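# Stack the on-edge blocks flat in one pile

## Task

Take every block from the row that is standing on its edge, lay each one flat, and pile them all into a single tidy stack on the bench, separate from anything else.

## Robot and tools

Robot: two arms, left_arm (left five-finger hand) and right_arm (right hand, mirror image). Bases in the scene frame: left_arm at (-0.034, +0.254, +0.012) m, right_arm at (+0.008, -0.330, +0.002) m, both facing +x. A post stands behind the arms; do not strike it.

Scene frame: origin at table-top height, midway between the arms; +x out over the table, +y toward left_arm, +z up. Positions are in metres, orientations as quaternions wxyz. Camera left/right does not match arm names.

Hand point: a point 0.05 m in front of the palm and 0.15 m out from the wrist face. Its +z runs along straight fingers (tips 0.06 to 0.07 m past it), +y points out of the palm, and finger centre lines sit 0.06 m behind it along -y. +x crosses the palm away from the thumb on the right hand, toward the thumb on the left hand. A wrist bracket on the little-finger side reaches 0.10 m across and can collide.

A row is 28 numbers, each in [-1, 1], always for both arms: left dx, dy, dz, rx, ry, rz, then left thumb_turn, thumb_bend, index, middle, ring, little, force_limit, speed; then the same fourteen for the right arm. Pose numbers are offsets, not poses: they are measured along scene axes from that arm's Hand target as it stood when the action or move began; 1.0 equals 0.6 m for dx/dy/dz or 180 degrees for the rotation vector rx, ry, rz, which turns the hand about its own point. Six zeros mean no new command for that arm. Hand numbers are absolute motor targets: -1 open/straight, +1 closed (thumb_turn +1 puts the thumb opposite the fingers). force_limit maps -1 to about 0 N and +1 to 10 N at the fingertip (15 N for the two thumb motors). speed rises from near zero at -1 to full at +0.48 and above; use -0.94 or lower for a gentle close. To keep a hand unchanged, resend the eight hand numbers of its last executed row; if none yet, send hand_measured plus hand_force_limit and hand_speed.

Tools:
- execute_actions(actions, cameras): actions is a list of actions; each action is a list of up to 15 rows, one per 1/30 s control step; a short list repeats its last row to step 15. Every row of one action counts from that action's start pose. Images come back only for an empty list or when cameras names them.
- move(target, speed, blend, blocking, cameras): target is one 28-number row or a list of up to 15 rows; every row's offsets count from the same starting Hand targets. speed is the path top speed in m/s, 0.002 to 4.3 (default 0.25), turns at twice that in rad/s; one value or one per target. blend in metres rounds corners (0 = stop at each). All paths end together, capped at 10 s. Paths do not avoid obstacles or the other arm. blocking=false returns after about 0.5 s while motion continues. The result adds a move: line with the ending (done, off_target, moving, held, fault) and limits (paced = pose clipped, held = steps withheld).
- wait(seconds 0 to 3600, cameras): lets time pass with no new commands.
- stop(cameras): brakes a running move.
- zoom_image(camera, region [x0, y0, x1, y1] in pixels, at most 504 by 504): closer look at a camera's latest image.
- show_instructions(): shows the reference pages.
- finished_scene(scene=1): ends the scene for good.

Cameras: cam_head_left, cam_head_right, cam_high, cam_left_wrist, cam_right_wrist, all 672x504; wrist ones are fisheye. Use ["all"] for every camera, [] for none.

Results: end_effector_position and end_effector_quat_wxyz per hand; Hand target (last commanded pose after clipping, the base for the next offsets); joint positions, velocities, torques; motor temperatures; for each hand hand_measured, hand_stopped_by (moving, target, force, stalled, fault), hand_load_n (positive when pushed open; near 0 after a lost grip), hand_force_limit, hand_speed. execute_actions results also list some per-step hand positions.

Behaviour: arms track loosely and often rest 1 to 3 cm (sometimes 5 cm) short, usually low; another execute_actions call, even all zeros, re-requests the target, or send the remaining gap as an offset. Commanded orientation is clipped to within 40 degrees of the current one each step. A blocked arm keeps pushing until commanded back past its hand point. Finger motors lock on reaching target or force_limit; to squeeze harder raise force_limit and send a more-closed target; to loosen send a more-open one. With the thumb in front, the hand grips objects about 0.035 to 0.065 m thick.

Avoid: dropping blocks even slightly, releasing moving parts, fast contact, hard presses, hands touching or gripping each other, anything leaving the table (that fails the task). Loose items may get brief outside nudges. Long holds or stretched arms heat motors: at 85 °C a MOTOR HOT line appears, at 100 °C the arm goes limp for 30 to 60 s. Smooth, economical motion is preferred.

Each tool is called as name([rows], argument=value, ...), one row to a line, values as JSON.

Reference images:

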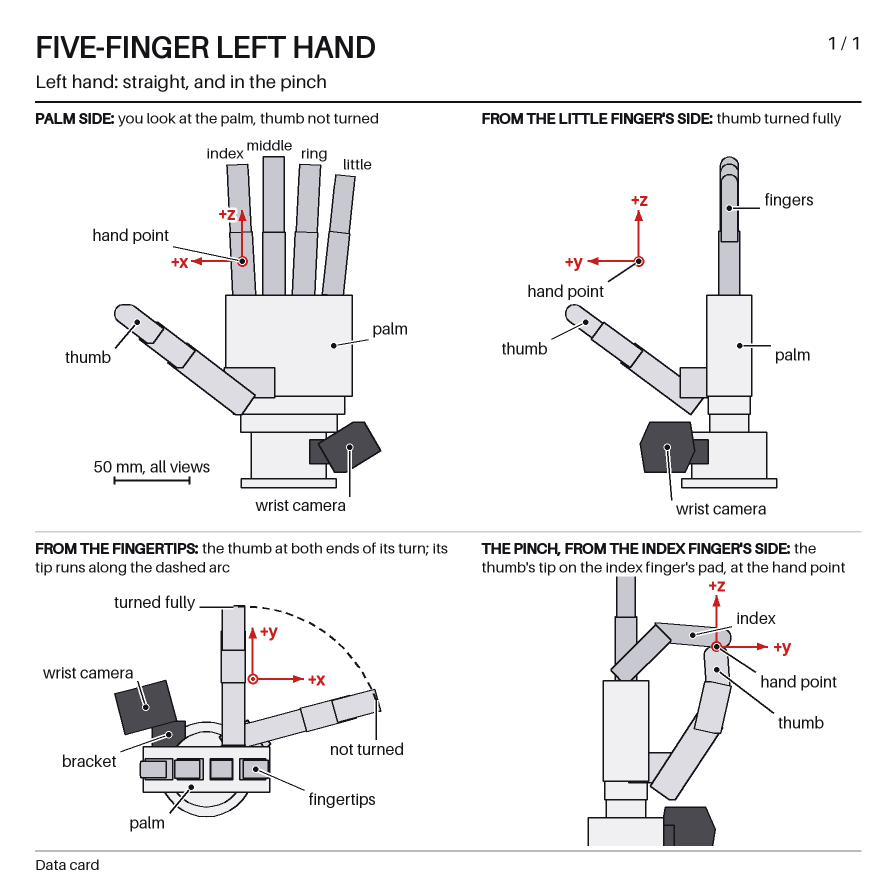

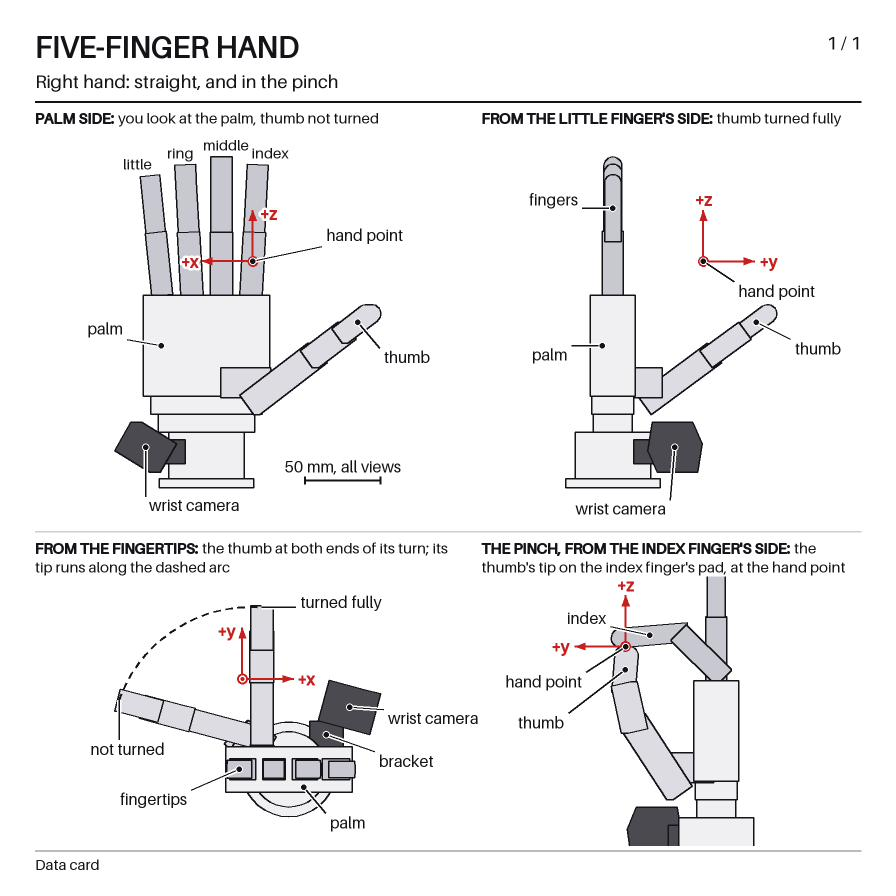

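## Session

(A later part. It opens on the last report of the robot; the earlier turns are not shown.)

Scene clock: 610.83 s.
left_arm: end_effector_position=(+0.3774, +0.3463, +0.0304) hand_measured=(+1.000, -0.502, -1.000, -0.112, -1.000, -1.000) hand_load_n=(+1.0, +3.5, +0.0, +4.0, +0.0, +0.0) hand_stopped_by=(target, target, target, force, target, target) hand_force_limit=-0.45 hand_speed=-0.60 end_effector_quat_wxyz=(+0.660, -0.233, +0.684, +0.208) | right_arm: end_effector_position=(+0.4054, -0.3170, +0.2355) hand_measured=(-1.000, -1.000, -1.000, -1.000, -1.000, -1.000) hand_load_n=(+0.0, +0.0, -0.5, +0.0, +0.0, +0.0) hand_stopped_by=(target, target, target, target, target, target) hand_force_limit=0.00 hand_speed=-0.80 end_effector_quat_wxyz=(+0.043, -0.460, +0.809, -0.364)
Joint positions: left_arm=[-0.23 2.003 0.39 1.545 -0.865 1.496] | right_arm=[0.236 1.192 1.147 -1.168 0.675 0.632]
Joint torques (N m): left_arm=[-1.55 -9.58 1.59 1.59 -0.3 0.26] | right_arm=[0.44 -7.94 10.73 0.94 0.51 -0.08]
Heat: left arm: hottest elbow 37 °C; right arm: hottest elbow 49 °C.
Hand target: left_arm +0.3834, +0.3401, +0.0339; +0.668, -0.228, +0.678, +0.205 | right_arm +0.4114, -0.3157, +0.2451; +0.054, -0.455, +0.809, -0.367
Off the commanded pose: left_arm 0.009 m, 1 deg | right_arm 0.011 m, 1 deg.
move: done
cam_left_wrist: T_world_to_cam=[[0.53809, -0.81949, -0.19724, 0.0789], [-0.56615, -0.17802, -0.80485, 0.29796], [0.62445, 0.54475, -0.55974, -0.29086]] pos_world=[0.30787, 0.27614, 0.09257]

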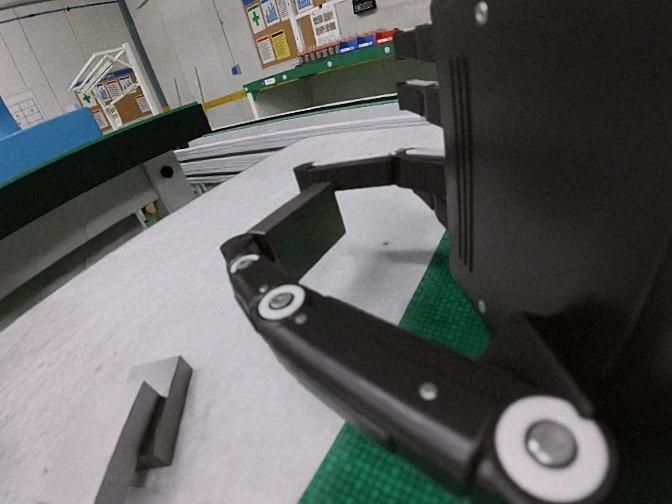

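move([
  [0.0,0.0,0.03,-0.085,-0.005,0,1,-0.5,-1,0.3,-1,-1,-0.45,-0.6,0,0,0,0,0,0,-1,-1,-1,-1,-1,-1,0,-0.8],
  [0.0,0.0,-0.03,-0.085,-0.005,0,1,-0.5,-1,0.3,-1,-1,-0.45,-0.6,0,0,0,0,0,0,-1,-1,-1,-1,-1,-1,0,-0.8],
], speed=0.08, cameras=["cam_left_wrist","cam_high"])

zoom_image(camera="cam_left_wrist", region=[200, 140, 400, 300])

Scene clock: 615.30 s.
left_arm: end_effector_position=(+0.3795, +0.3360, +0.0118) hand_measured=(+1.000, -0.502, -1.000, -0.112, -1.000, -1.000) hand_load_n=(+1.0, +3.5, +0.0, +4.5, +0.0, +0.0) hand_stopped_by=(target, target, target, force, target, target) hand_force_limit=-0.45 hand_speed=-0.60 end_effector_quat_wxyz=(+0.629, -0.309, +0.705, +0.114) | right_arm: end_effector_position=(+0.4054, -0.3170, +0.2355) hand_measured=(-1.000, -1.000, -1.000, -1.000, -1.000, -1.000) hand_load_n=(+0.0, +0.0, -0.5, +0.0, +0.0, +0.0) hand_stopped_by=(target, target, target, target, target, target) hand_force_limit=0.00 hand_speed=-0.80 end_effector_quat_wxyz=(+0.043, -0.460, +0.809, -0.364)
Joint positions: left_arm=[-0.208 1.836 0.368 1.205 -0.785 1.148] | right_arm=[0.236 1.192 1.147 -1.168 0.675 0.632]
Joint torques (N m): left_arm=[0.44 -9.23 2.09 1.66 -0.26 0.08] | right_arm=[0.44 -7.88 10.74 0.92 0.51 -0.08]
Heat: left arm: hottest elbow 36 °C; right arm: hottest elbow 49 °C.
Hand target: left_arm +0.3833, +0.3403, +0.0159; +0.636, -0.317, +0.694, +0.111 | right_arm +0.4114, -0.3157, +0.2451; +0.054, -0.455, +0.809, -0.367
Off the commanded pose: left_arm 0.007 m, 2 deg | right_arm 0.011 m, 1 deg.
move: done
cam_left_wrist: T_world_to_cam=[[0.52411, -0.85145, 0.0184, 0.0792], [-0.56634, -0.36458, -0.73915, 0.34418], [0.63605, 0.37698, -0.67329, -0.24364]] pos_world=[0.30838, 0.28477, 0.0889]
Images, in order (width x height): cam_high 672x504, cam_left_wrist 672x504.

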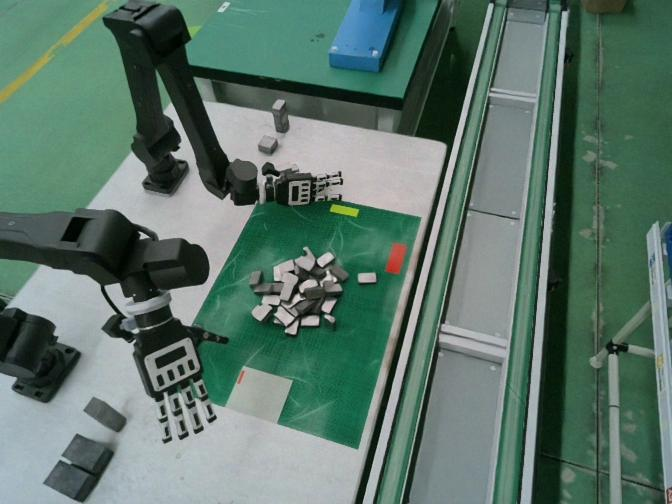

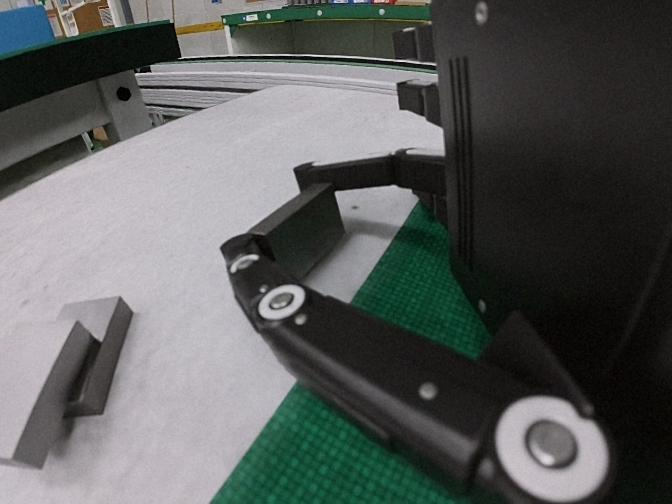

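Scaled by 2.520 from the camera's image (finer frame: 960x720).

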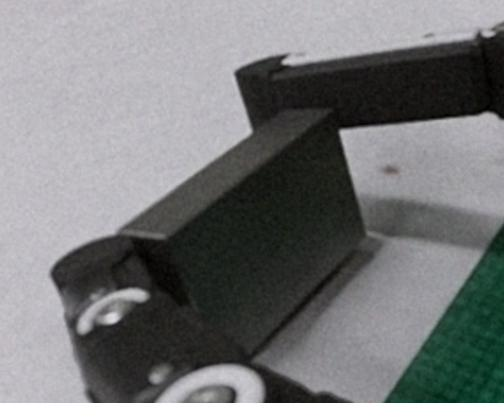

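move([
  [0.0,0.0,-0.013,0,0,0,1,-0.5,-1,0.3,-1,-1,-0.45,-0.6,0,0,0,0,0,0,-1,-1,-1,-1,-1,-1,0,-0.8],
], speed=0.04, cameras=["cam_left_wrist"])

zoom_image(camera="cam_left_wrist", region=[200, 140, 400, 300])

Scene clock: 616.57 s.
left_arm: end_effector_position=(+0.3800, +0.3359, +0.0090) hand_measured=(+1.000, -0.502, -1.000, -0.112, -1.000, -1.000) hand_load_n=(+1.0, +3.5, +0.0, +4.0, +0.0, +0.0) hand_stopped_by=(target, target, target, force, target, target) hand_force_limit=-0.45 hand_speed=-0.60 end_effector_quat_wxyz=(+0.634, -0.311, +0.700, +0.110) | right_arm: end_effector_position=(+0.4054, -0.3170, +0.2355) hand_measured=(-1.000, -1.000, -1.000, -1.000, -1.000, -1.000) hand_load_n=(+0.0, +0.0, +0.0, +0.0, +0.0, +0.0) hand_stopped_by=(target, target, target, target, target, target) hand_force_limit=0.00 hand_speed=-0.80 end_effector_quat_wxyz=(+0.043, -0.460, +0.809, -0.364)
Joint positions: left_arm=[-0.208 1.862 0.368 1.247 -0.785 1.148] | right_arm=[0.236 1.192 1.147 -1.168 0.675 0.632]
Joint torques (N m): left_arm=[0.44 -8.35 2.17 1.4 -0.24 0.08] | right_arm=[0.44 -7.88 10.74 0.94 0.51 -0.08]
Heat: left arm: hottest elbow 36 °C; right arm: hottest elbow 49 °C.
Hand target: left_arm +0.3833, +0.3403, +0.0081; +0.637, -0.317, +0.694, +0.111 | right_arm +0.4114, -0.3157, +0.2451; +0.054, -0.455, +0.809, -0.367
Off the commanded pose: left_arm 0.006 m, 1 deg | right_arm 0.011 m, 1 deg.
move: done
cam_left_wrist: T_world_to_cam=[[0.52401, -0.8512, 0.02938, 0.07879], [-0.55458, -0.36718, -0.74674, 0.33894], [0.64642, 0.37501, -0.66446, -0.24919]] pos_world=[0.30776, 0.28497, 0.08521]

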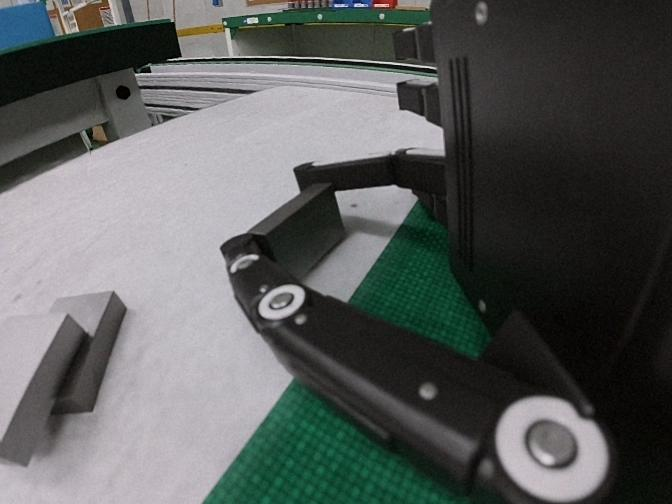

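Scaled by 2.520 from the camera's image (finer frame: 960x720).

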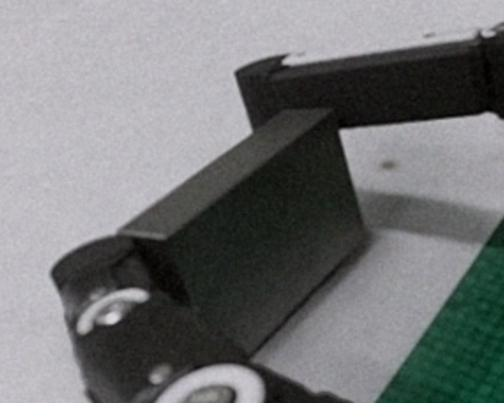

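move([
  [0.0,0.0,0.0,0,0,0,1,-0.5,-1,-0.45,-1,-1,-0.45,-0.9,0,0,0,0,0,0,-1,-1,-1,-1,-1,-1,0,-0.8],
], speed=0.04, cameras=["cam_left_wrist"])

zoom_image(camera="cam_left_wrist", region=[200, 140, 400, 300])

Scene clock: 618.87 s.
left_arm: end_effector_position=(+0.3801, +0.3359, +0.0091) hand_measured=(+1.000, -0.500, -1.000, -0.450, -1.000, -1.000) hand_load_n=(+0.0, +0.0, +0.0, +0.0, +0.0, +0.0) hand_stopped_by=(target, target, target, target, target, target) hand_force_limit=-0.45 hand_speed=-0.90 end_effector_quat_wxyz=(+0.634, -0.311, +0.700, +0.110) | right_arm: end_effector_position=(+0.4054, -0.3170, +0.2355) hand_measured=(-1.000, -1.000, -1.000, -1.000, -1.000, -1.000) hand_load_n=(+0.0, +0.0, -0.5, +0.0, +0.0, +0.0) hand_stopped_by=(target, target, target, target, target, target) hand_force_limit=0.00 hand_speed=-0.80 end_effector_quat_wxyz=(+0.043, -0.460, +0.809, -0.364)
Joint positions: left_arm=[-0.208 1.862 0.368 1.247 -0.785 1.148] | right_arm=[0.236 1.192 1.147 -1.168 0.675 0.632]
Joint torques (N m): left_arm=[0.44 -8.47 2.15 1.37 -0.24 0.08] | right_arm=[0.44 -7.88 10.74 0.94 0.51 -0.08]
Heat: left arm: hottest elbow 36 °C; right arm: hottest elbow 49 °C.
Hand target: left_arm +0.3833, +0.3403, +0.0082; +0.637, -0.317, +0.694, +0.111 | right_arm +0.4114, -0.3157, +0.2451; +0.054, -0.455, +0.809, -0.367
Off the commanded pose: left_arm 0.006 m, 1 deg | right_arm 0.011 m, 1 deg.
move: done
cam_left_wrist: T_world_to_cam=[[0.52407, -0.85116, 0.02963, 0.07874], [-0.55428, -0.36728, -0.74691, 0.33897], [0.64662, 0.37501, -0.66426, -0.24921]] pos_world=[0.30776, 0.28497, 0.08531]

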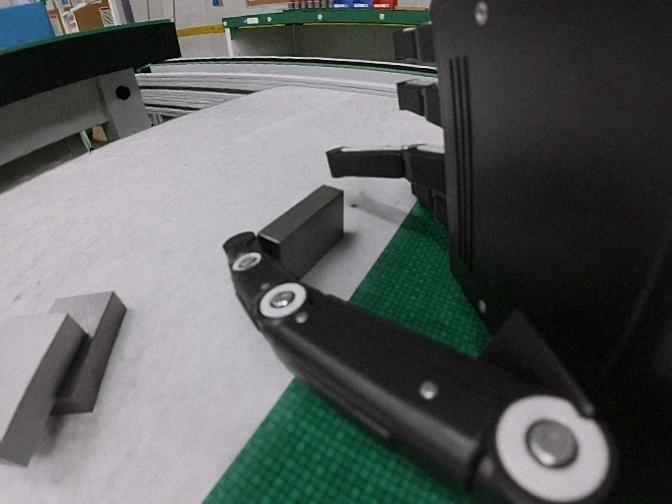

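Scaled by 2.520 from the camera's image (finer frame: 960x720).

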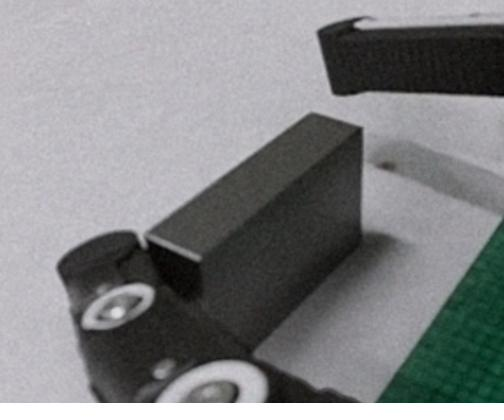

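move([
  [0.005,-0.01,0.06,0,0,0,1,-0.5,-1,-0.7,-1,-1,-0.45,-0.6,0,0,0,0,0,0,-1,-1,-1,-1,-1,-1,0,-0.8],
  [0.0,-0.01,0.18,0,0,0,1,-0.5,-0.7,-0.7,-1,-1,-0.45,-0.6,0,0,0,0,0,0,-1,-1,-1,-1,-1,-1,0,-0.8],
  [-0.14,0.045,0.19,-0.3815,-0.1494,0.172,1,-0.5,-0.6,-0.6,-1,-1,-0.5,-0.9,0,0,0,0,0,0,-1,-1,-1,-1,-1,-1,0,-0.8],
], speed=[0.06,0.15,0.2], blend=[0,0.03,0], cameras=["cam_left_wrist","cam_high"])

zoom_image(camera="cam_high", region=[262, 130, 342, 195])

Scene clock: 629.73 s.
left_arm: end_effector_position=(+0.2871, +0.3617, +0.0993) hand_measured=(+1.000, -0.500, -0.600, -0.600, -1.000, -1.000) hand_load_n=(+0.0, +0.0, +0.0, +0.0, +0.0, +0.0) hand_stopped_by=(target, target, target, target, target, target) hand_force_limit=-0.50 hand_speed=-0.90 end_effector_quat_wxyz=(-0.424, +0.793, -0.391, +0.194) | right_arm: end_effector_position=(+0.4054, -0.3170, +0.2355) hand_measured=(-1.000, -1.000, -1.000, -1.000, -1.000, -1.000) hand_load_n=(+0.0, +0.0, +0.0, +0.0, +0.0, +0.0) hand_stopped_by=(target, target, target, target, target, target) hand_force_limit=0.00 hand_speed=-0.80 end_effector_quat_wxyz=(+0.043, -0.460, +0.809, -0.364)
Joint positions: left_arm=[0.247 0.791 0.373 -0.229 -0.359 -0.23] | right_arm=[0.236 1.192 1.147 -1.168 0.675 0.632]
Joint torques (N m): left_arm=[0.15 -2.67 9.55 0.55 -0.22 -0.04] | right_arm=[0.44 -7.88 10.74 0.94 0.51 -0.08]
Heat: left arm: hottest elbow 37 °C; right arm: hottest elbow 49 °C.
Hand target: left_arm +0.2994, +0.3672, +0.1222; -0.435, +0.791, -0.377, +0.208 | right_arm +0.4114, -0.3157, +0.2451; +0.054, -0.455, +0.809, -0.367
Off the commanded pose: left_arm 0.027 m, 3 deg | right_arm 0.011 m, 1 deg.
move: off_target (left_arm); blend cut to 0 m at target 2; target 2's new numbers were sent with left_arm's hand 0.018 m and 2 deg from that target; target 3's new numbers were sent with left_arm's hand 0.027 m and 3 deg from that target
cam_left_wrist: T_world_to_cam=[[0.55464, 0.12835, 0.82213, -0.29503], [0.07705, -0.99171, 0.10284, 0.32451], [0.82851, 0.0063, -0.55993, -0.06803]] pos_world=[0.195, 0.36012, 0.17109]
Images, in order (width x height): cam_high 672x504, cam_left_wrist 672x504.

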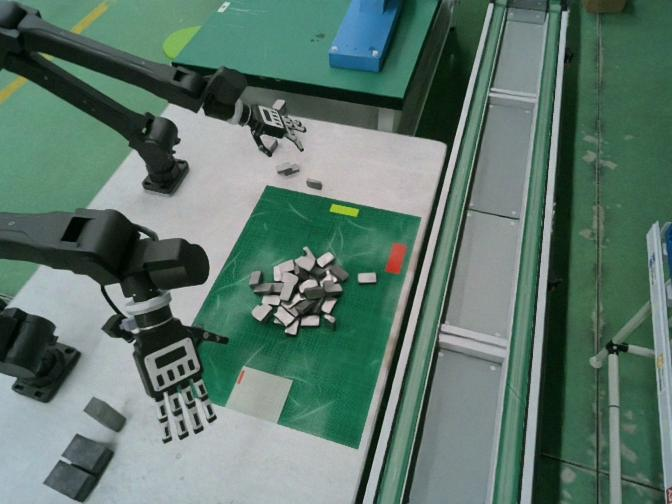

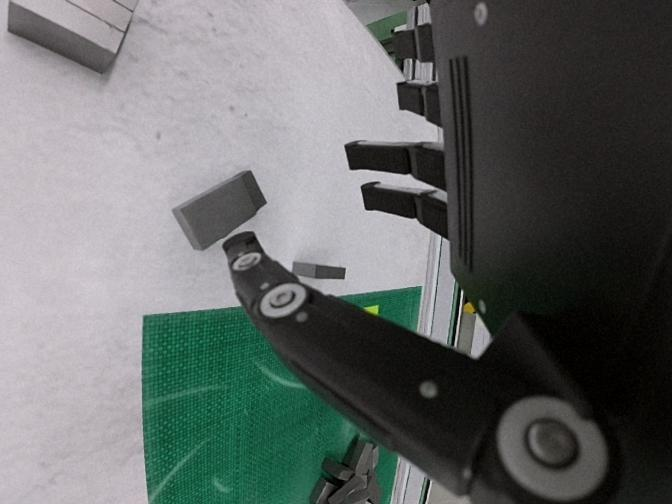

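Scaled by 6.300 from the camera's image (finer frame: 960x720).

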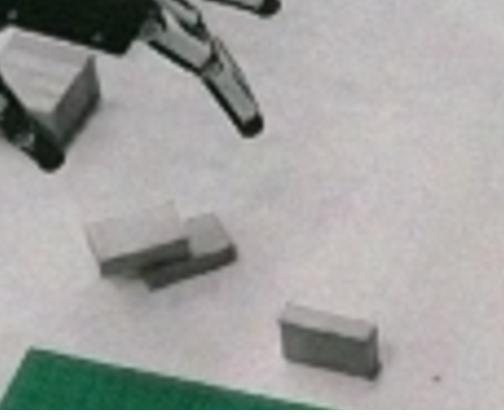

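zoom_image(camera="cam_left_wrist", region=[165, 160, 275, 255])

zoom_image(camera="cam_high", region=[270, 155, 305, 180])

Scaled by 4.582 from the camera's image (finer frame: 960x720).

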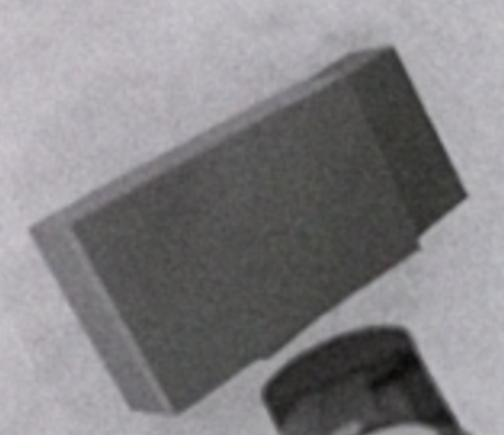

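Scaled by 14.400 from the camera's image (finer frame: 960x720).

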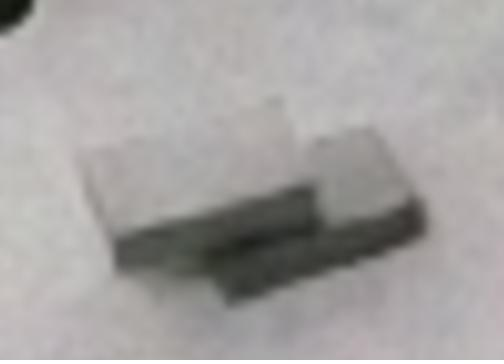

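move([
  [-0.0095,0.0067,-0.1162,0,0,0,1,-0.5,-0.6,-0.6,-1,-1,-0.5,-0.9,0,0,0,0,0,0,-1,-1,-1,-1,-1,-1,0,-0.8],
], speed=0.1, cameras=["cam_left_wrist","cam_high"])

zoom_image(camera="cam_left_wrist", region=[180, 130, 400, 300])

zoom_image(camera="cam_high", region=[265, 145, 310, 185])

Scene clock: 637.03 s.
left_arm: end_effector_position=(+0.2912, +0.3661, +0.0496) hand_measured=(+1.000, -0.500, -0.600, -0.600, -1.000, -1.000) hand_load_n=(+0.0, +0.0, +0.0, +0.0, +0.0, +0.0) hand_stopped_by=(target, target, target, target, target, target) hand_force_limit=-0.50 hand_speed=-0.90 end_effector_quat_wxyz=(-0.429, +0.792, -0.382, +0.206) | right_arm: end_effector_position=(+0.4054, -0.3170, +0.2355) hand_measured=(-1.000, -1.000, -1.000, -1.000, -1.000, -1.000) hand_load_n=(+0.0, +0.0, +0.0, +0.0, +0.0, +0.0) hand_stopped_by=(target, target, target, target, target, target) hand_force_limit=0.00 hand_speed=-0.80 end_effector_quat_wxyz=(+0.043, -0.460, +0.809, -0.364)
Joint positions: left_arm=[0.268 0.944 0.265 0.061 -0.34 -0.23] | right_arm=[0.236 1.192 1.147 -1.168 0.675 0.632]
Joint torques (N m): left_arm=[0.5 -2.32 6.09 1.51 -0.18 0.11] | right_arm=[0.44 -7.94 10.74 0.94 0.51 -0.08]
Heat: left arm: hottest elbow 39 °C; right arm: hottest elbow 49 °C.
Hand target: left_arm +0.2936, +0.3713, +0.0524; -0.435, +0.791, -0.377, +0.208 | right_arm +0.4114, -0.3157, +0.2451; +0.054, -0.455, +0.809, -0.367
Off the commanded pose: left_arm 0.006 m, 1 deg | right_arm 0.011 m, 1 deg.
move: done
cam_left_wrist: T_world_to_cam=[[0.52773, 0.13399, 0.83877, -0.25203], [0.07881, -0.99094, 0.10871, 0.33263], [0.84574, 0.00874, -0.53352, -0.10656]] pos_world=[0.19692, 0.36431, 0.11838]
Images, in order (width x height): cam_high 672x504, cam_left_wrist 672x504.

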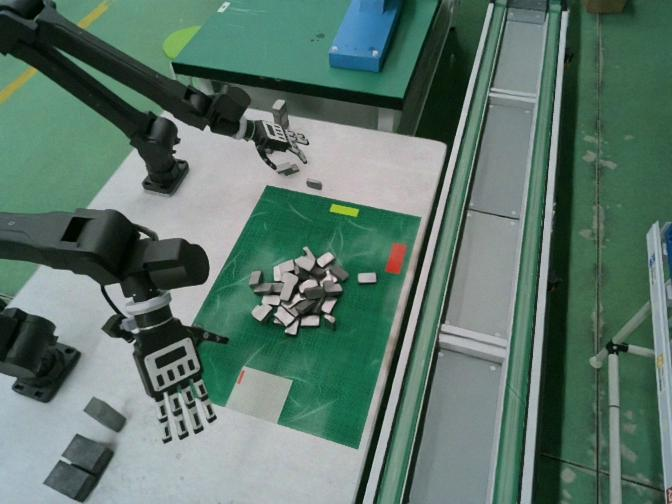

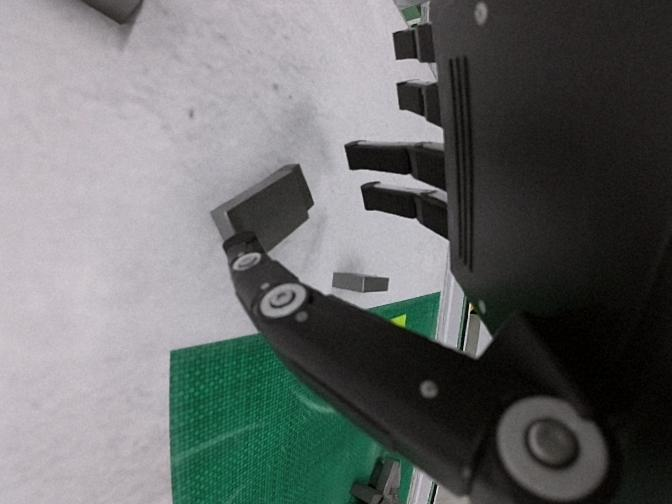

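Scaled by 2.291 from the camera's image (finer frame: 960x720).

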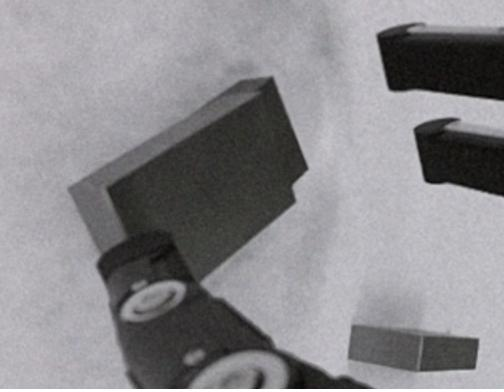

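Scaled by 11.200 from the camera's image (finer frame: 960x720).

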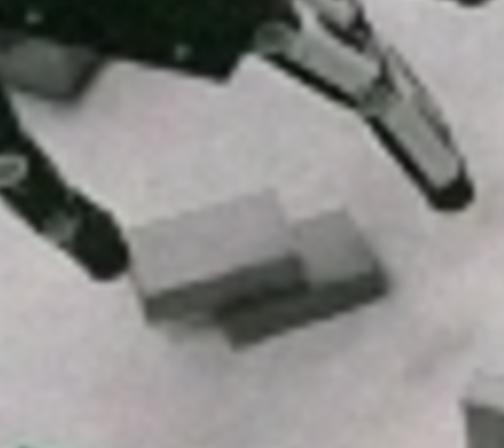

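move([
  [-0.0018,-0.0015,-0.0353,0,0,0,1,-0.5,-0.6,-0.6,-1,-1,-0.5,-0.9,0,0,0,0,0,0,-1,-1,-1,-1,-1,-1,0,-0.8],
], speed=0.06, cameras=["cam_left_wrist","cam_high"])

zoom_image(camera="cam_left_wrist", region=[180, 130, 400, 300])

zoom_image(camera="cam_high", region=[265, 145, 310, 185])

Scene clock: 639.10 s.
left_arm: end_effector_position=(+0.2906, +0.3660, +0.0295) hand_measured=(+1.000, -0.500, -0.600, -0.600, -1.000, -1.000) hand_load_n=(+0.0, +0.5, +0.0, +0.0, +0.0, +0.0) hand_stopped_by=(target, target, target, target, target, target) hand_force_limit=-0.50 hand_speed=-0.90 end_effector_quat_wxyz=(-0.430, +0.792, -0.382, +0.206) | right_arm: end_effector_position=(+0.4054, -0.3170, +0.2355) hand_measured=(-1.000, -1.000, -1.000, -1.000, -1.000, -1.000) hand_load_n=(+0.0, +0.0, +0.0, +0.0, +0.0, +0.0) hand_stopped_by=(target, target, target, target, target, target) hand_force_limit=0.00 hand_speed=-0.80 end_effector_quat_wxyz=(+0.043, -0.460, +0.809, -0.364)
Joint positions: left_arm=[0.268 1.026 0.231 0.178 -0.34 -0.23] | right_arm=[0.236 1.192 1.147 -1.168 0.675 0.632]
Joint torques (N m): left_arm=[0.32 -2.55 5.44 1.55 -0.26 0.1] | right_arm=[0.44 -7.88 10.74 0.92 0.51 -0.08]
Heat: left arm: hottest elbow 38 °C; right arm: hottest elbow 49 °C.
Hand target: left_arm +0.2925, +0.3704, +0.0312; -0.435, +0.791, -0.377, +0.208 | right_arm +0.4114, -0.3157, +0.2451; +0.054, -0.455, +0.809, -0.367
Off the commanded pose: left_arm 0.005 m, 1 deg | right_arm 0.011 m, 1 deg.
move: done
cam_left_wrist: T_world_to_cam=[[0.52645, 0.13361, 0.83964, -0.23438], [0.07869, -0.99099, 0.10835, 0.33476], [0.84655, 0.00903, -0.53223, -0.11714]] pos_world=[0.19622, 0.36412, 0.09818]
Images, in order (width x height): cam_high 672x504, cam_left_wrist 672x504.

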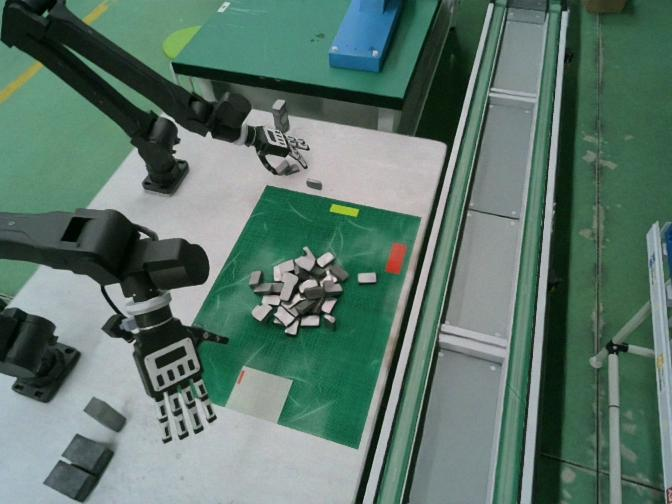

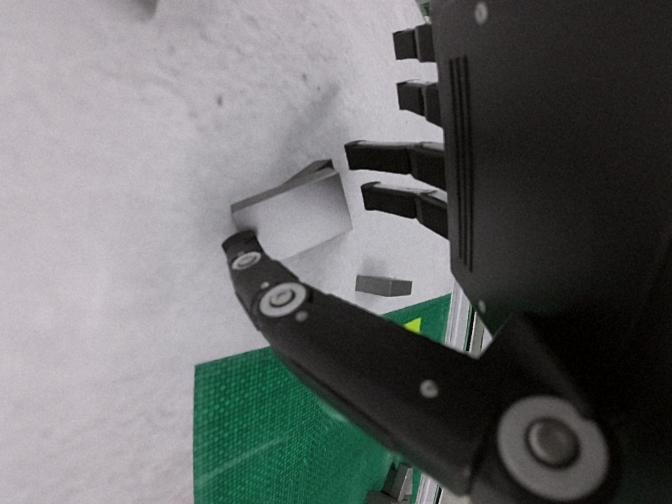

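Scaled by 2.291 from the camera's image (finer frame: 960x720).

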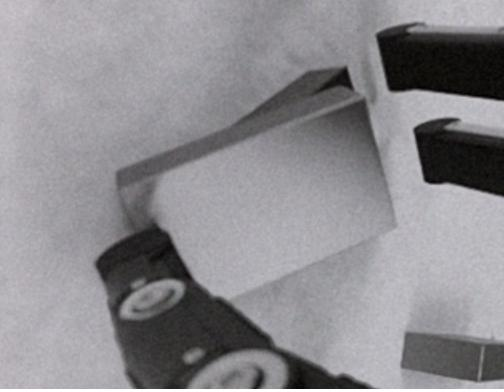

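Scaled by 11.200 from the camera's image (finer frame: 960x720).

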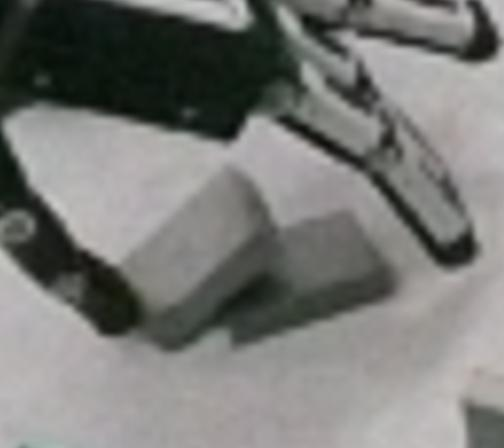

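zoom_image(camera="cam_left_wrist", region=[225, 150, 365, 270])

Scaled by 3.600 from the camera's image (finer frame: 960x720).

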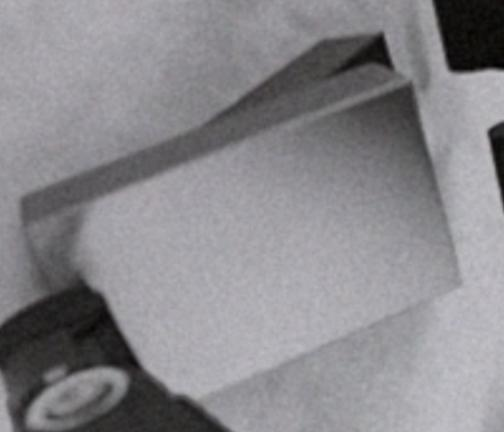

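execute_actions([
  [[0,0,0.005,0,0,0,1,-0.5,-0.6,-0.6,-1,-1,-0.5,-0.9,0,0,0,0,0,0,-1,-1,-1,-1,-1,-1,0,-0.8],[0,0,0.01,0,0,0,1,-0.5,-0.6,-0.6,-1,-1,-0.5,-0.9,0,0,0,0,0,0,-1,-1,-1,-1,-1,-1,0,-0.8],[0,0,0.015,0,0,0,1,-0.5,-0.6,-0.6,-1,-1,-0.5,-0.9,0,0,0,0,0,0,-1,-1,-1,-1,-1,-1,0,-0.8],[0,0,0.02,0,0,0,1,-0.5,-0.6,-0.6,-1,-1,-0.5,-0.9,0,0,0,0,0,0,-1,-1,-1,-1,-1,-1,0,-0.8],[0,0,0.025,0,0,0,1,-0.5,-0.6,-0.6,-1,-1,-0.5,-0.9,0,0,0,0,0,0,-1,-1,-1,-1,-1,-1,0,-0.8],[0,0,0.03,0,0,0,1,-0.5,-0.6,-0.6,-1,-1,-0.5,-0.9,0,0,0,0,0,0,-1,-1,-1,-1,-1,-1,0,-0.8],[0,0,0.035,0,0,0,1,-0.5,-0.6,-0.6,-1,-1,-0.5,-0.9,0,0,0,0,0,0,-1,-1,-1,-1,-1,-1,0,-0.8],[0,0,0.04,0,0,0,1,-0.5,-0.6,-0.6,-1,-1,-0.5,-0.9,0,0,0,0,0,0,-1,-1,-1,-1,-1,-1,0,-0.8],[0,0,0.045,0,0,0,1,-0.5,-0.6,-0.6,-1,-1,-0.5,-0.9,0,0,0,0,0,0,-1,-1,-1,-1,-1,-1,0,-0.8],[0,0,0.05,0,0,0,1,-0.5,-0.6,-0.6,-1,-1,-0.5,-0.9,0,0,0,0,0,0,-1,-1,-1,-1,-1,-1,0,-0.8],[0,0,0.055,0,0,0,1,-0.5,-0.6,-0.6,-1,-1,-0.5,-0.9,0,0,0,0,0,0,-1,-1,-1,-1,-1,-1,0,-0.8],[0,0,0.06,0,0,0,1,-0.5,-0.6,-0.6,-1,-1,-0.5,-0.9,0,0,0,0,0,0,-1,-1,-1,-1,-1,-1,0,-0.8],[0,0,0.065,0,0,0,1,-0.5,-0.6,-0.6,-1,-1,-0.5,-0.9,0,0,0,0,0,0,-1,-1,-1,-1,-1,-1,0,-0.8],[0,0,0.07,0,0,0,1,-0.5,-0.6,-0.6,-1,-1,-0.5,-0.9,0,0,0,0,0,0,-1,-1,-1,-1,-1,-1,0,-0.8],[0,0,0.075,0,0,0,1,-0.5,-0.6,-0.6,-1,-1,-0.5,-0.9,0,0,0,0,0,0,-1,-1,-1,-1,-1,-1,0,-0.8]],
], cameras=["cam_high","cam_left_wrist"])

zoom_image(camera="cam_high", region=[265, 145, 310, 185])

Scene clock: 645.90 s.
left_arm: end_effector_position=(+0.2793, +0.3629, +0.0549) hand_measured=(+1.000, -0.500, -0.600, -0.600, -1.000, -1.000) hand_load_n=(+0.0, +0.0, +0.0, -0.5, -0.5, +0.0) hand_stopped_by=(target, target, target, target, target, target) hand_force_limit=-0.50 hand_speed=-0.90 end_effector_quat_wxyz=(-0.424, +0.795, -0.386, +0.199) | right_arm: end_effector_position=(+0.4054, -0.3170, +0.2355) hand_measured=(-1.000, -1.000, -1.000, -1.000, -1.000, -1.000) hand_load_n=(+0.0, +0.0, +0.0, +0.0, +0.0, +0.0) hand_stopped_by=(target, target, target, target, target, target) hand_force_limit=0.00 hand_speed=-0.80 end_effector_quat_wxyz=(+0.043, -0.460, +0.809, -0.364)
Joint positions: left_arm=[0.268 0.871 0.264 -0.031 -0.34 -0.23] | right_arm=[0.236 1.192 1.147 -1.168 0.675 0.632]
Joint torques (N m): left_arm=[0.26 -2.43 9.03 0.58 -0.27 0.11] | right_arm=[0.44 -7.88 10.74 0.92 0.51 -0.08]
Heat: left arm: hottest elbow 38 °C; right arm: hottest elbow 49 °C.
Hand target: left_arm +0.2926, +0.3704, +0.0762; -0.435, +0.791, -0.377, +0.208 | right_arm +0.4114, -0.3157, +0.2451; +0.054, -0.455, +0.809, -0.367
Off the commanded pose: left_arm 0.026 m, 2 deg | right_arm 0.011 m, 1 deg.
Step readings (end_effector_position of left_arm | right_arm):
0: (+0.2906, +0.3660, +0.0295) | (+0.4054, -0.3170, +0.2355)
1: (+0.2906, +0.3660, +0.0295) | (+0.4054, -0.3170, +0.2355)
2: (+0.2904, +0.3659, +0.0296) | (+0.4054, -0.3170, +0.2355)
4: (+0.2886, +0.3654, +0.0290) | (+0.4054, -0.3170, +0.2355)
8: (+0.2824, +0.3638, +0.0318) | (+0.4054, -0.3170, +0.2355)
15: (+0.2760, +0.3620, +0.0448) | (+0.4054, -0.3170, +0.2355)
cam_left_wrist: T_world_to_cam=[[0.54305, 0.13816, 0.82826, -0.25496], [0.08087, -0.99039, 0.11218, 0.32891], [0.8358, 0.00606, -0.549, -0.08907]] pos_world=[0.1863, 0.36151, 0.12537]

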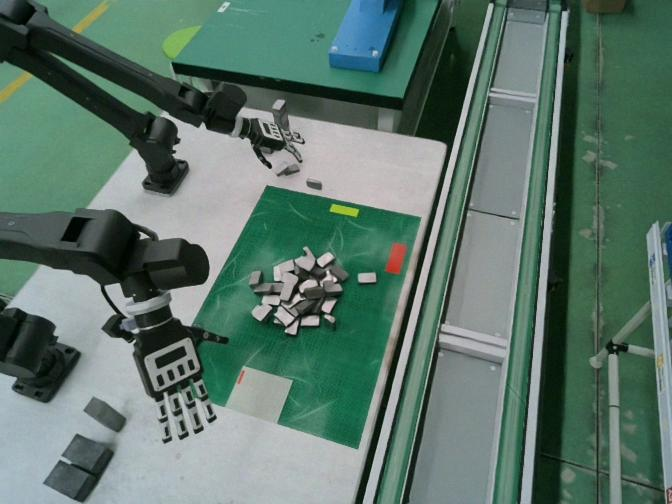

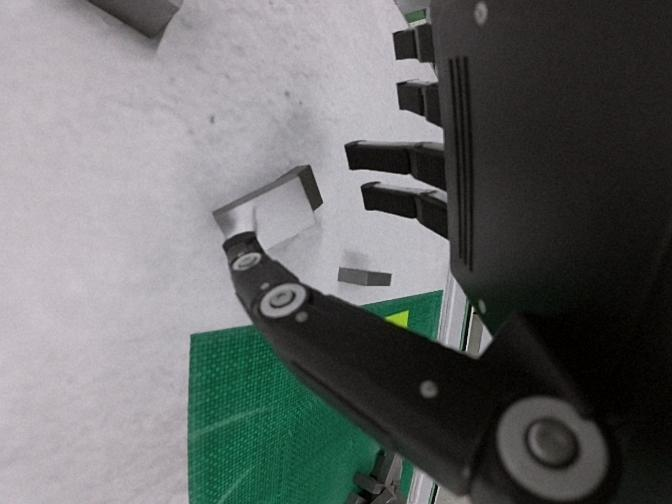

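Scaled by 11.200 from the camera's image (finer frame: 960x720).

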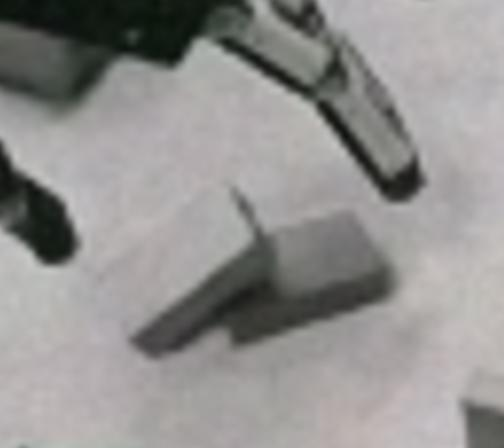

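zoom_image(camera="cam_left_wrist", region=[200, 150, 340, 260])

Scaled by 3.600 from the camera's image (finer frame: 960x720).

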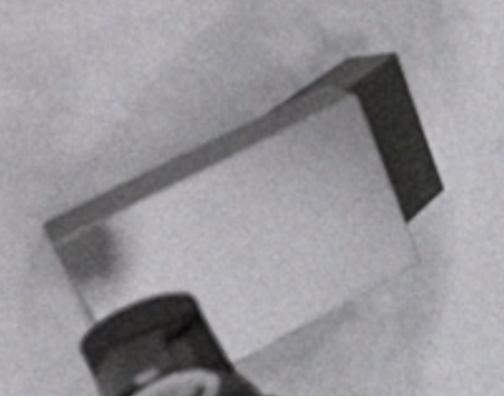

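execute_actions(actions=[], cameras=["cam_left_wrist","cam_high"])

Scene clock: 657.73 s.
left_arm: end_effector_position=(+0.2793, +0.3629, +0.0549) hand_measured=(+1.000, -0.500, -0.600, -0.600, -1.000, -1.000) hand_load_n=(+0.0, +0.0, +0.0, +0.0, +0.0, -0.5) hand_stopped_by=(target, target, target, target, target, target) hand_force_limit=-0.50 hand_speed=-0.90 end_effector_quat_wxyz=(-0.424, +0.795, -0.386, +0.199) | right_arm: end_effector_position=(+0.4054, -0.3170, +0.2355) hand_measured=(-1.000, -1.000, -1.000, -1.000, -1.000, -1.000) hand_load_n=(+0.0, +0.0, +0.0, +0.0, +0.0, +0.0) hand_stopped_by=(target, target, target, target, target, target) hand_force_limit=0.00 hand_speed=-0.80 end_effector_quat_wxyz=(+0.043, -0.460, +0.809, -0.364)
Joint positions: left_arm=[0.268 0.871 0.264 -0.031 -0.34 -0.23] | right_arm=[0.236 1.192 1.147 -1.168 0.675 0.632]
Joint velocities: within noise
Joint torques (N m): left_arm=[0.26 -2.43 9.02 0.57 -0.27 0.11] | right_arm=[0.44 -7.88 10.74 0.92 0.51 -0.08]
Motor temperatures (°C): left_arm=[32 31 38 30 31 31] | right_arm=[33 32 49 29 32 31]
Heat: left arm: hottest elbow 38 °C; right arm: hottest elbow 49 °C.
Hand target: left_arm +0.2926, +0.3704, +0.0762; -0.435, +0.791, -0.377, +0.208 | right_arm +0.4114, -0.3157, +0.2451; +0.054, -0.455, +0.809, -0.367
Off the commanded pose: left_arm 0.026 m, 2 deg | right_arm 0.011 m, 1 deg.
camera_calibration:
cam_left_wrist: T_world_to_cam=[[0.54305, 0.13816, 0.82826, -0.25496], [0.08087, -0.99039, 0.11218, 0.32891], [0.8358, 0.00606, -0.549, -0.08907]] pos_world=[0.1863, 0.36151, 0.12537]
Images, in order (width x height): cam_high 672x504, cam_left_wrist 672x504.

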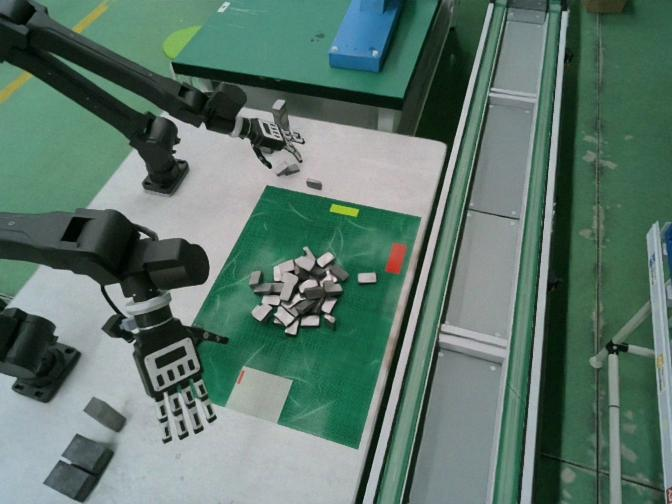

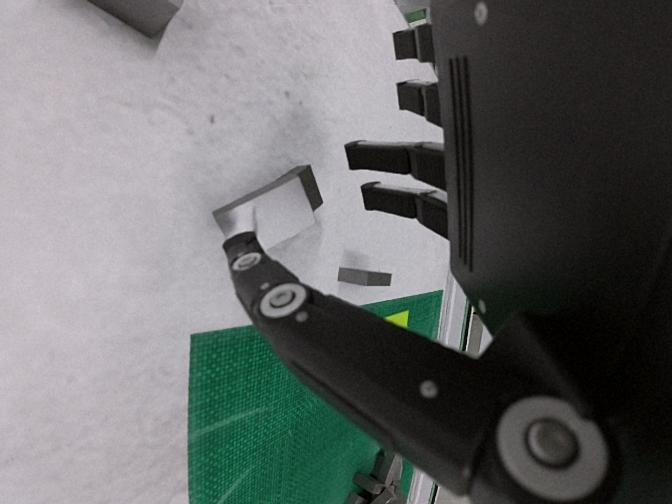

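zoom_image(camera="cam_left_wrist", region=[190, 140, 410, 305])

zoom_image(camera="cam_high", region=[245, 90, 345, 205])

Scaled by 2.291 from the camera's image (finer frame: 960x720).

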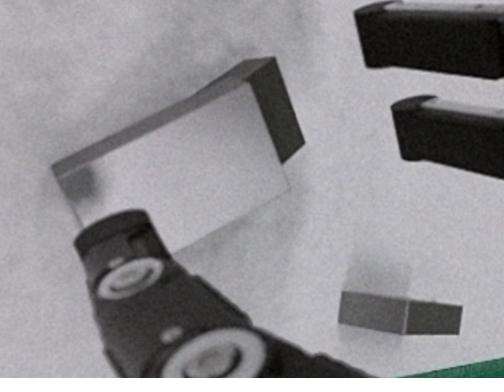

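Scaled by 4.383 from the camera's image (finer frame: 960x720).

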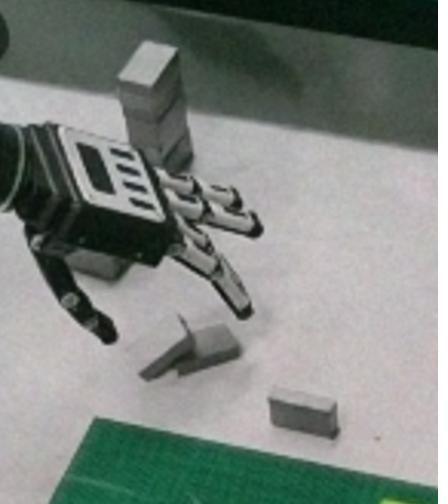

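zoom_image(camera="cam_left_wrist", region=[205, 155, 335, 255])

zoom_image(camera="cam_high", region=[270, 150, 330, 195])

Scaled by 3.877 from the camera's image (finer frame: 960x720).

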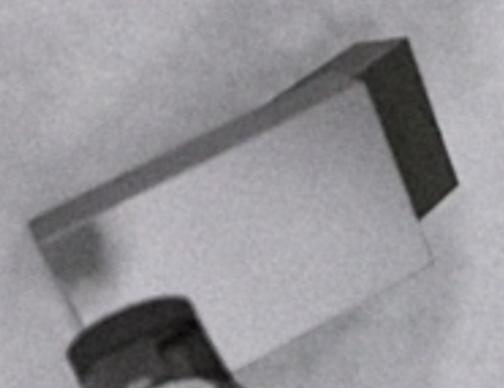

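Scaled by 8.400 from the camera's image (finer frame: 960x720).

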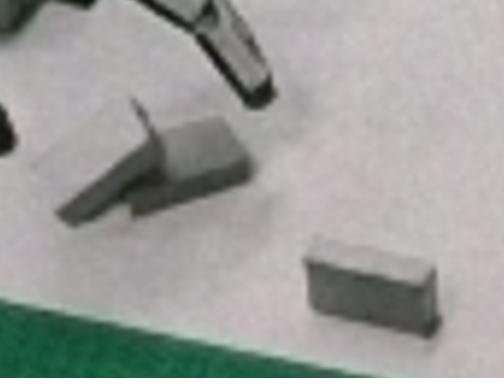

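move(target=[-0.0097,-0.0048,-0.0395,0,0,0.0222,1,-0.5,0,0,-1,-1,-0.5,-0.8,0,0,0,0,0,0,-1,-1,-1,-1,-1,-1,0,-0.8], speed=0.06, cameras=["cam_left_wrist","cam_high"])

Scene clock: 681.87 s.
left_arm: end_effector_position=(+0.2831, +0.3709, +0.0529) hand_measured=(+1.000, -0.500, +0.000, +0.000, -1.000, -1.000) hand_load_n=(+0.0, +0.0, +0.0, +0.0, +0.0, +0.0) hand_stopped_by=(target, target, target, target, target, target) hand_force_limit=-0.50 hand_speed=-0.80 end_effector_quat_wxyz=(-0.441, +0.805, -0.350, +0.187) | right_arm: end_effector_position=(+0.4054, -0.3170, +0.2355) hand_measured=(-1.000, -1.000, -1.000, -1.000, -1.000, -1.000) hand_load_n=(+0.0, +0.0, -0.5, +0.0, +0.0, +0.0) hand_stopped_by=(target, target, target, target, target, target) hand_force_limit=0.00 hand_speed=-0.80 end_effector_quat_wxyz=(+0.043, -0.460, +0.809, -0.364)
Joint positions: left_arm=[0.242 0.912 0.264 0.011 -0.433 -0.291] | right_arm=[0.236 1.192 1.147 -1.168 0.675 0.632]
Joint torques (N m): left_arm=[-1.55 -1.67 5.91 1.43 -0.47 -0.05] | right_arm=[0.44 -7.94 10.74 0.92 0.51 -0.08]
Heat: left arm: hottest elbow 39 °C; right arm: hottest elbow 50 °C.
Hand target: left_arm +0.2868, +0.3675, +0.0526; -0.442, +0.803, -0.349, +0.193 | right_arm +0.4114, -0.3157, +0.2451; +0.054, -0.455, +0.809, -0.367
Off the commanded pose: left_arm 0.005 m, 1 deg | right_arm 0.011 m, 1 deg.
move: done
cam_left_wrist: T_world_to_cam=[[0.51394, 0.16931, 0.84095, -0.26051], [0.16008, -0.98204, 0.09988, 0.31179], [0.84276, 0.08329, -0.53181, -0.12494]] pos_world=[0.18927, 0.3607, 0.1215]
Images, in order (width x height): cam_high 672x504, cam_left_wrist 672x504.

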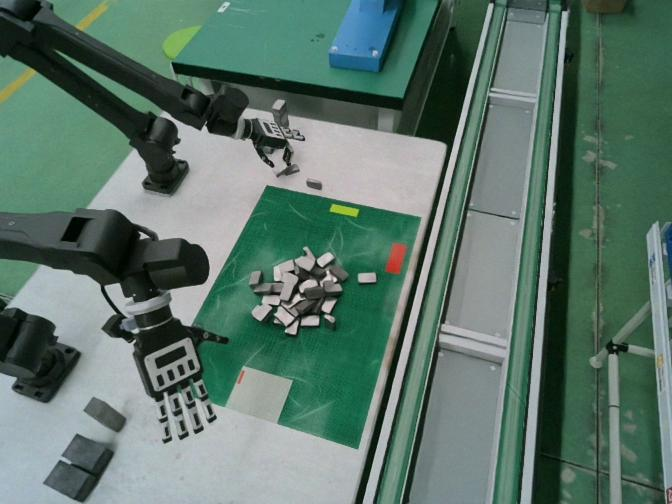

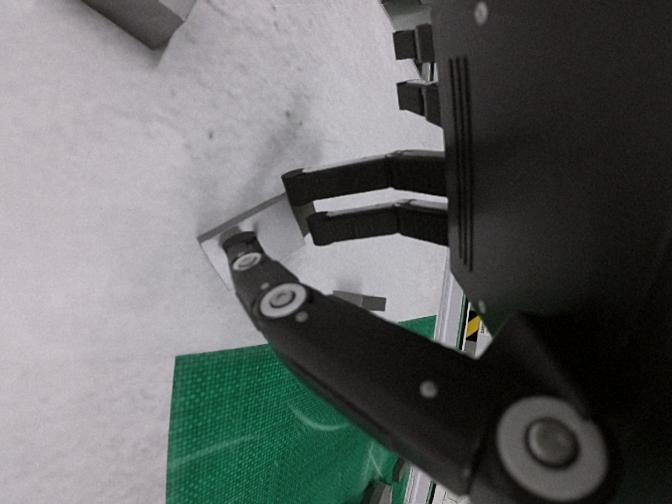

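move(target=[0.003,-0.0133,-0.007,0,0,0,1,-0.5,0,0,-1,-1,-0.5,-0.8,0,0,0,0,0,0,-1,-1,-1,-1,-1,-1,0,-0.8], speed=0.05, cameras=["cam_left_wrist"])

Scene clock: 683.47 s.
left_arm: end_effector_position=(+0.2848, +0.3627, +0.0485) hand_measured=(+1.000, -0.500, +0.000, +0.000, -1.000, -1.000) hand_load_n=(+0.0, +0.0, +0.0, +0.0, +0.0, +0.0) hand_stopped_by=(target, target, target, target, target, target) hand_force_limit=-0.50 hand_speed=-0.80 end_effector_quat_wxyz=(-0.442, +0.805, -0.351, +0.187) | right_arm: end_effector_position=(+0.4054, -0.3170, +0.2355) hand_measured=(-1.000, -1.000, -1.000, -1.000, -1.000, -1.000) hand_load_n=(+0.0, +0.0, +0.0, +0.0, +0.0, +0.0) hand_stopped_by=(target, target, target, target, target, target) hand_force_limit=0.00 hand_speed=-0.80 end_effector_quat_wxyz=(+0.043, -0.460, +0.809, -0.364)
Joint positions: left_arm=[0.202 0.928 0.259 0.021 -0.464 -0.316] | right_arm=[0.236 1.192 1.147 -1.168 0.675 0.632]
Joint torques (N m): left_arm=[-1.49 -1.73 5.85 1.4 -0.49 -0.05] | right_arm=[0.44 -7.88 10.74 0.94 0.51 -0.08]
Heat: left arm: hottest elbow 39 °C; right arm: hottest elbow 50 °C.
Hand target: left_arm +0.2885, +0.3595, +0.0483; -0.442, +0.803, -0.349, +0.193 | right_arm +0.4114, -0.3157, +0.2451; +0.054, -0.455, +0.809, -0.367
Off the commanded pose: left_arm 0.005 m, 1 deg | right_arm 0.011 m, 1 deg.
move: done
cam_left_wrist: T_world_to_cam=[[0.51436, 0.16814, 0.84093, -0.25607], [0.15905, -0.98228, 0.09911, 0.30436], [0.8427, 0.08277, -0.53199, -0.12777]] pos_world=[0.19097, 0.3526, 0.1172]

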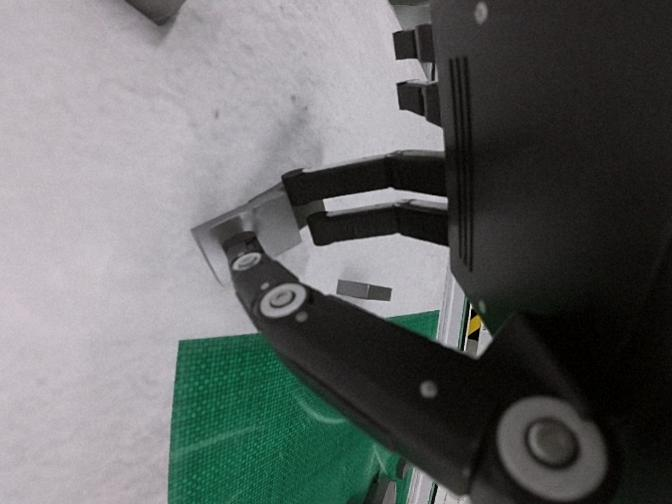

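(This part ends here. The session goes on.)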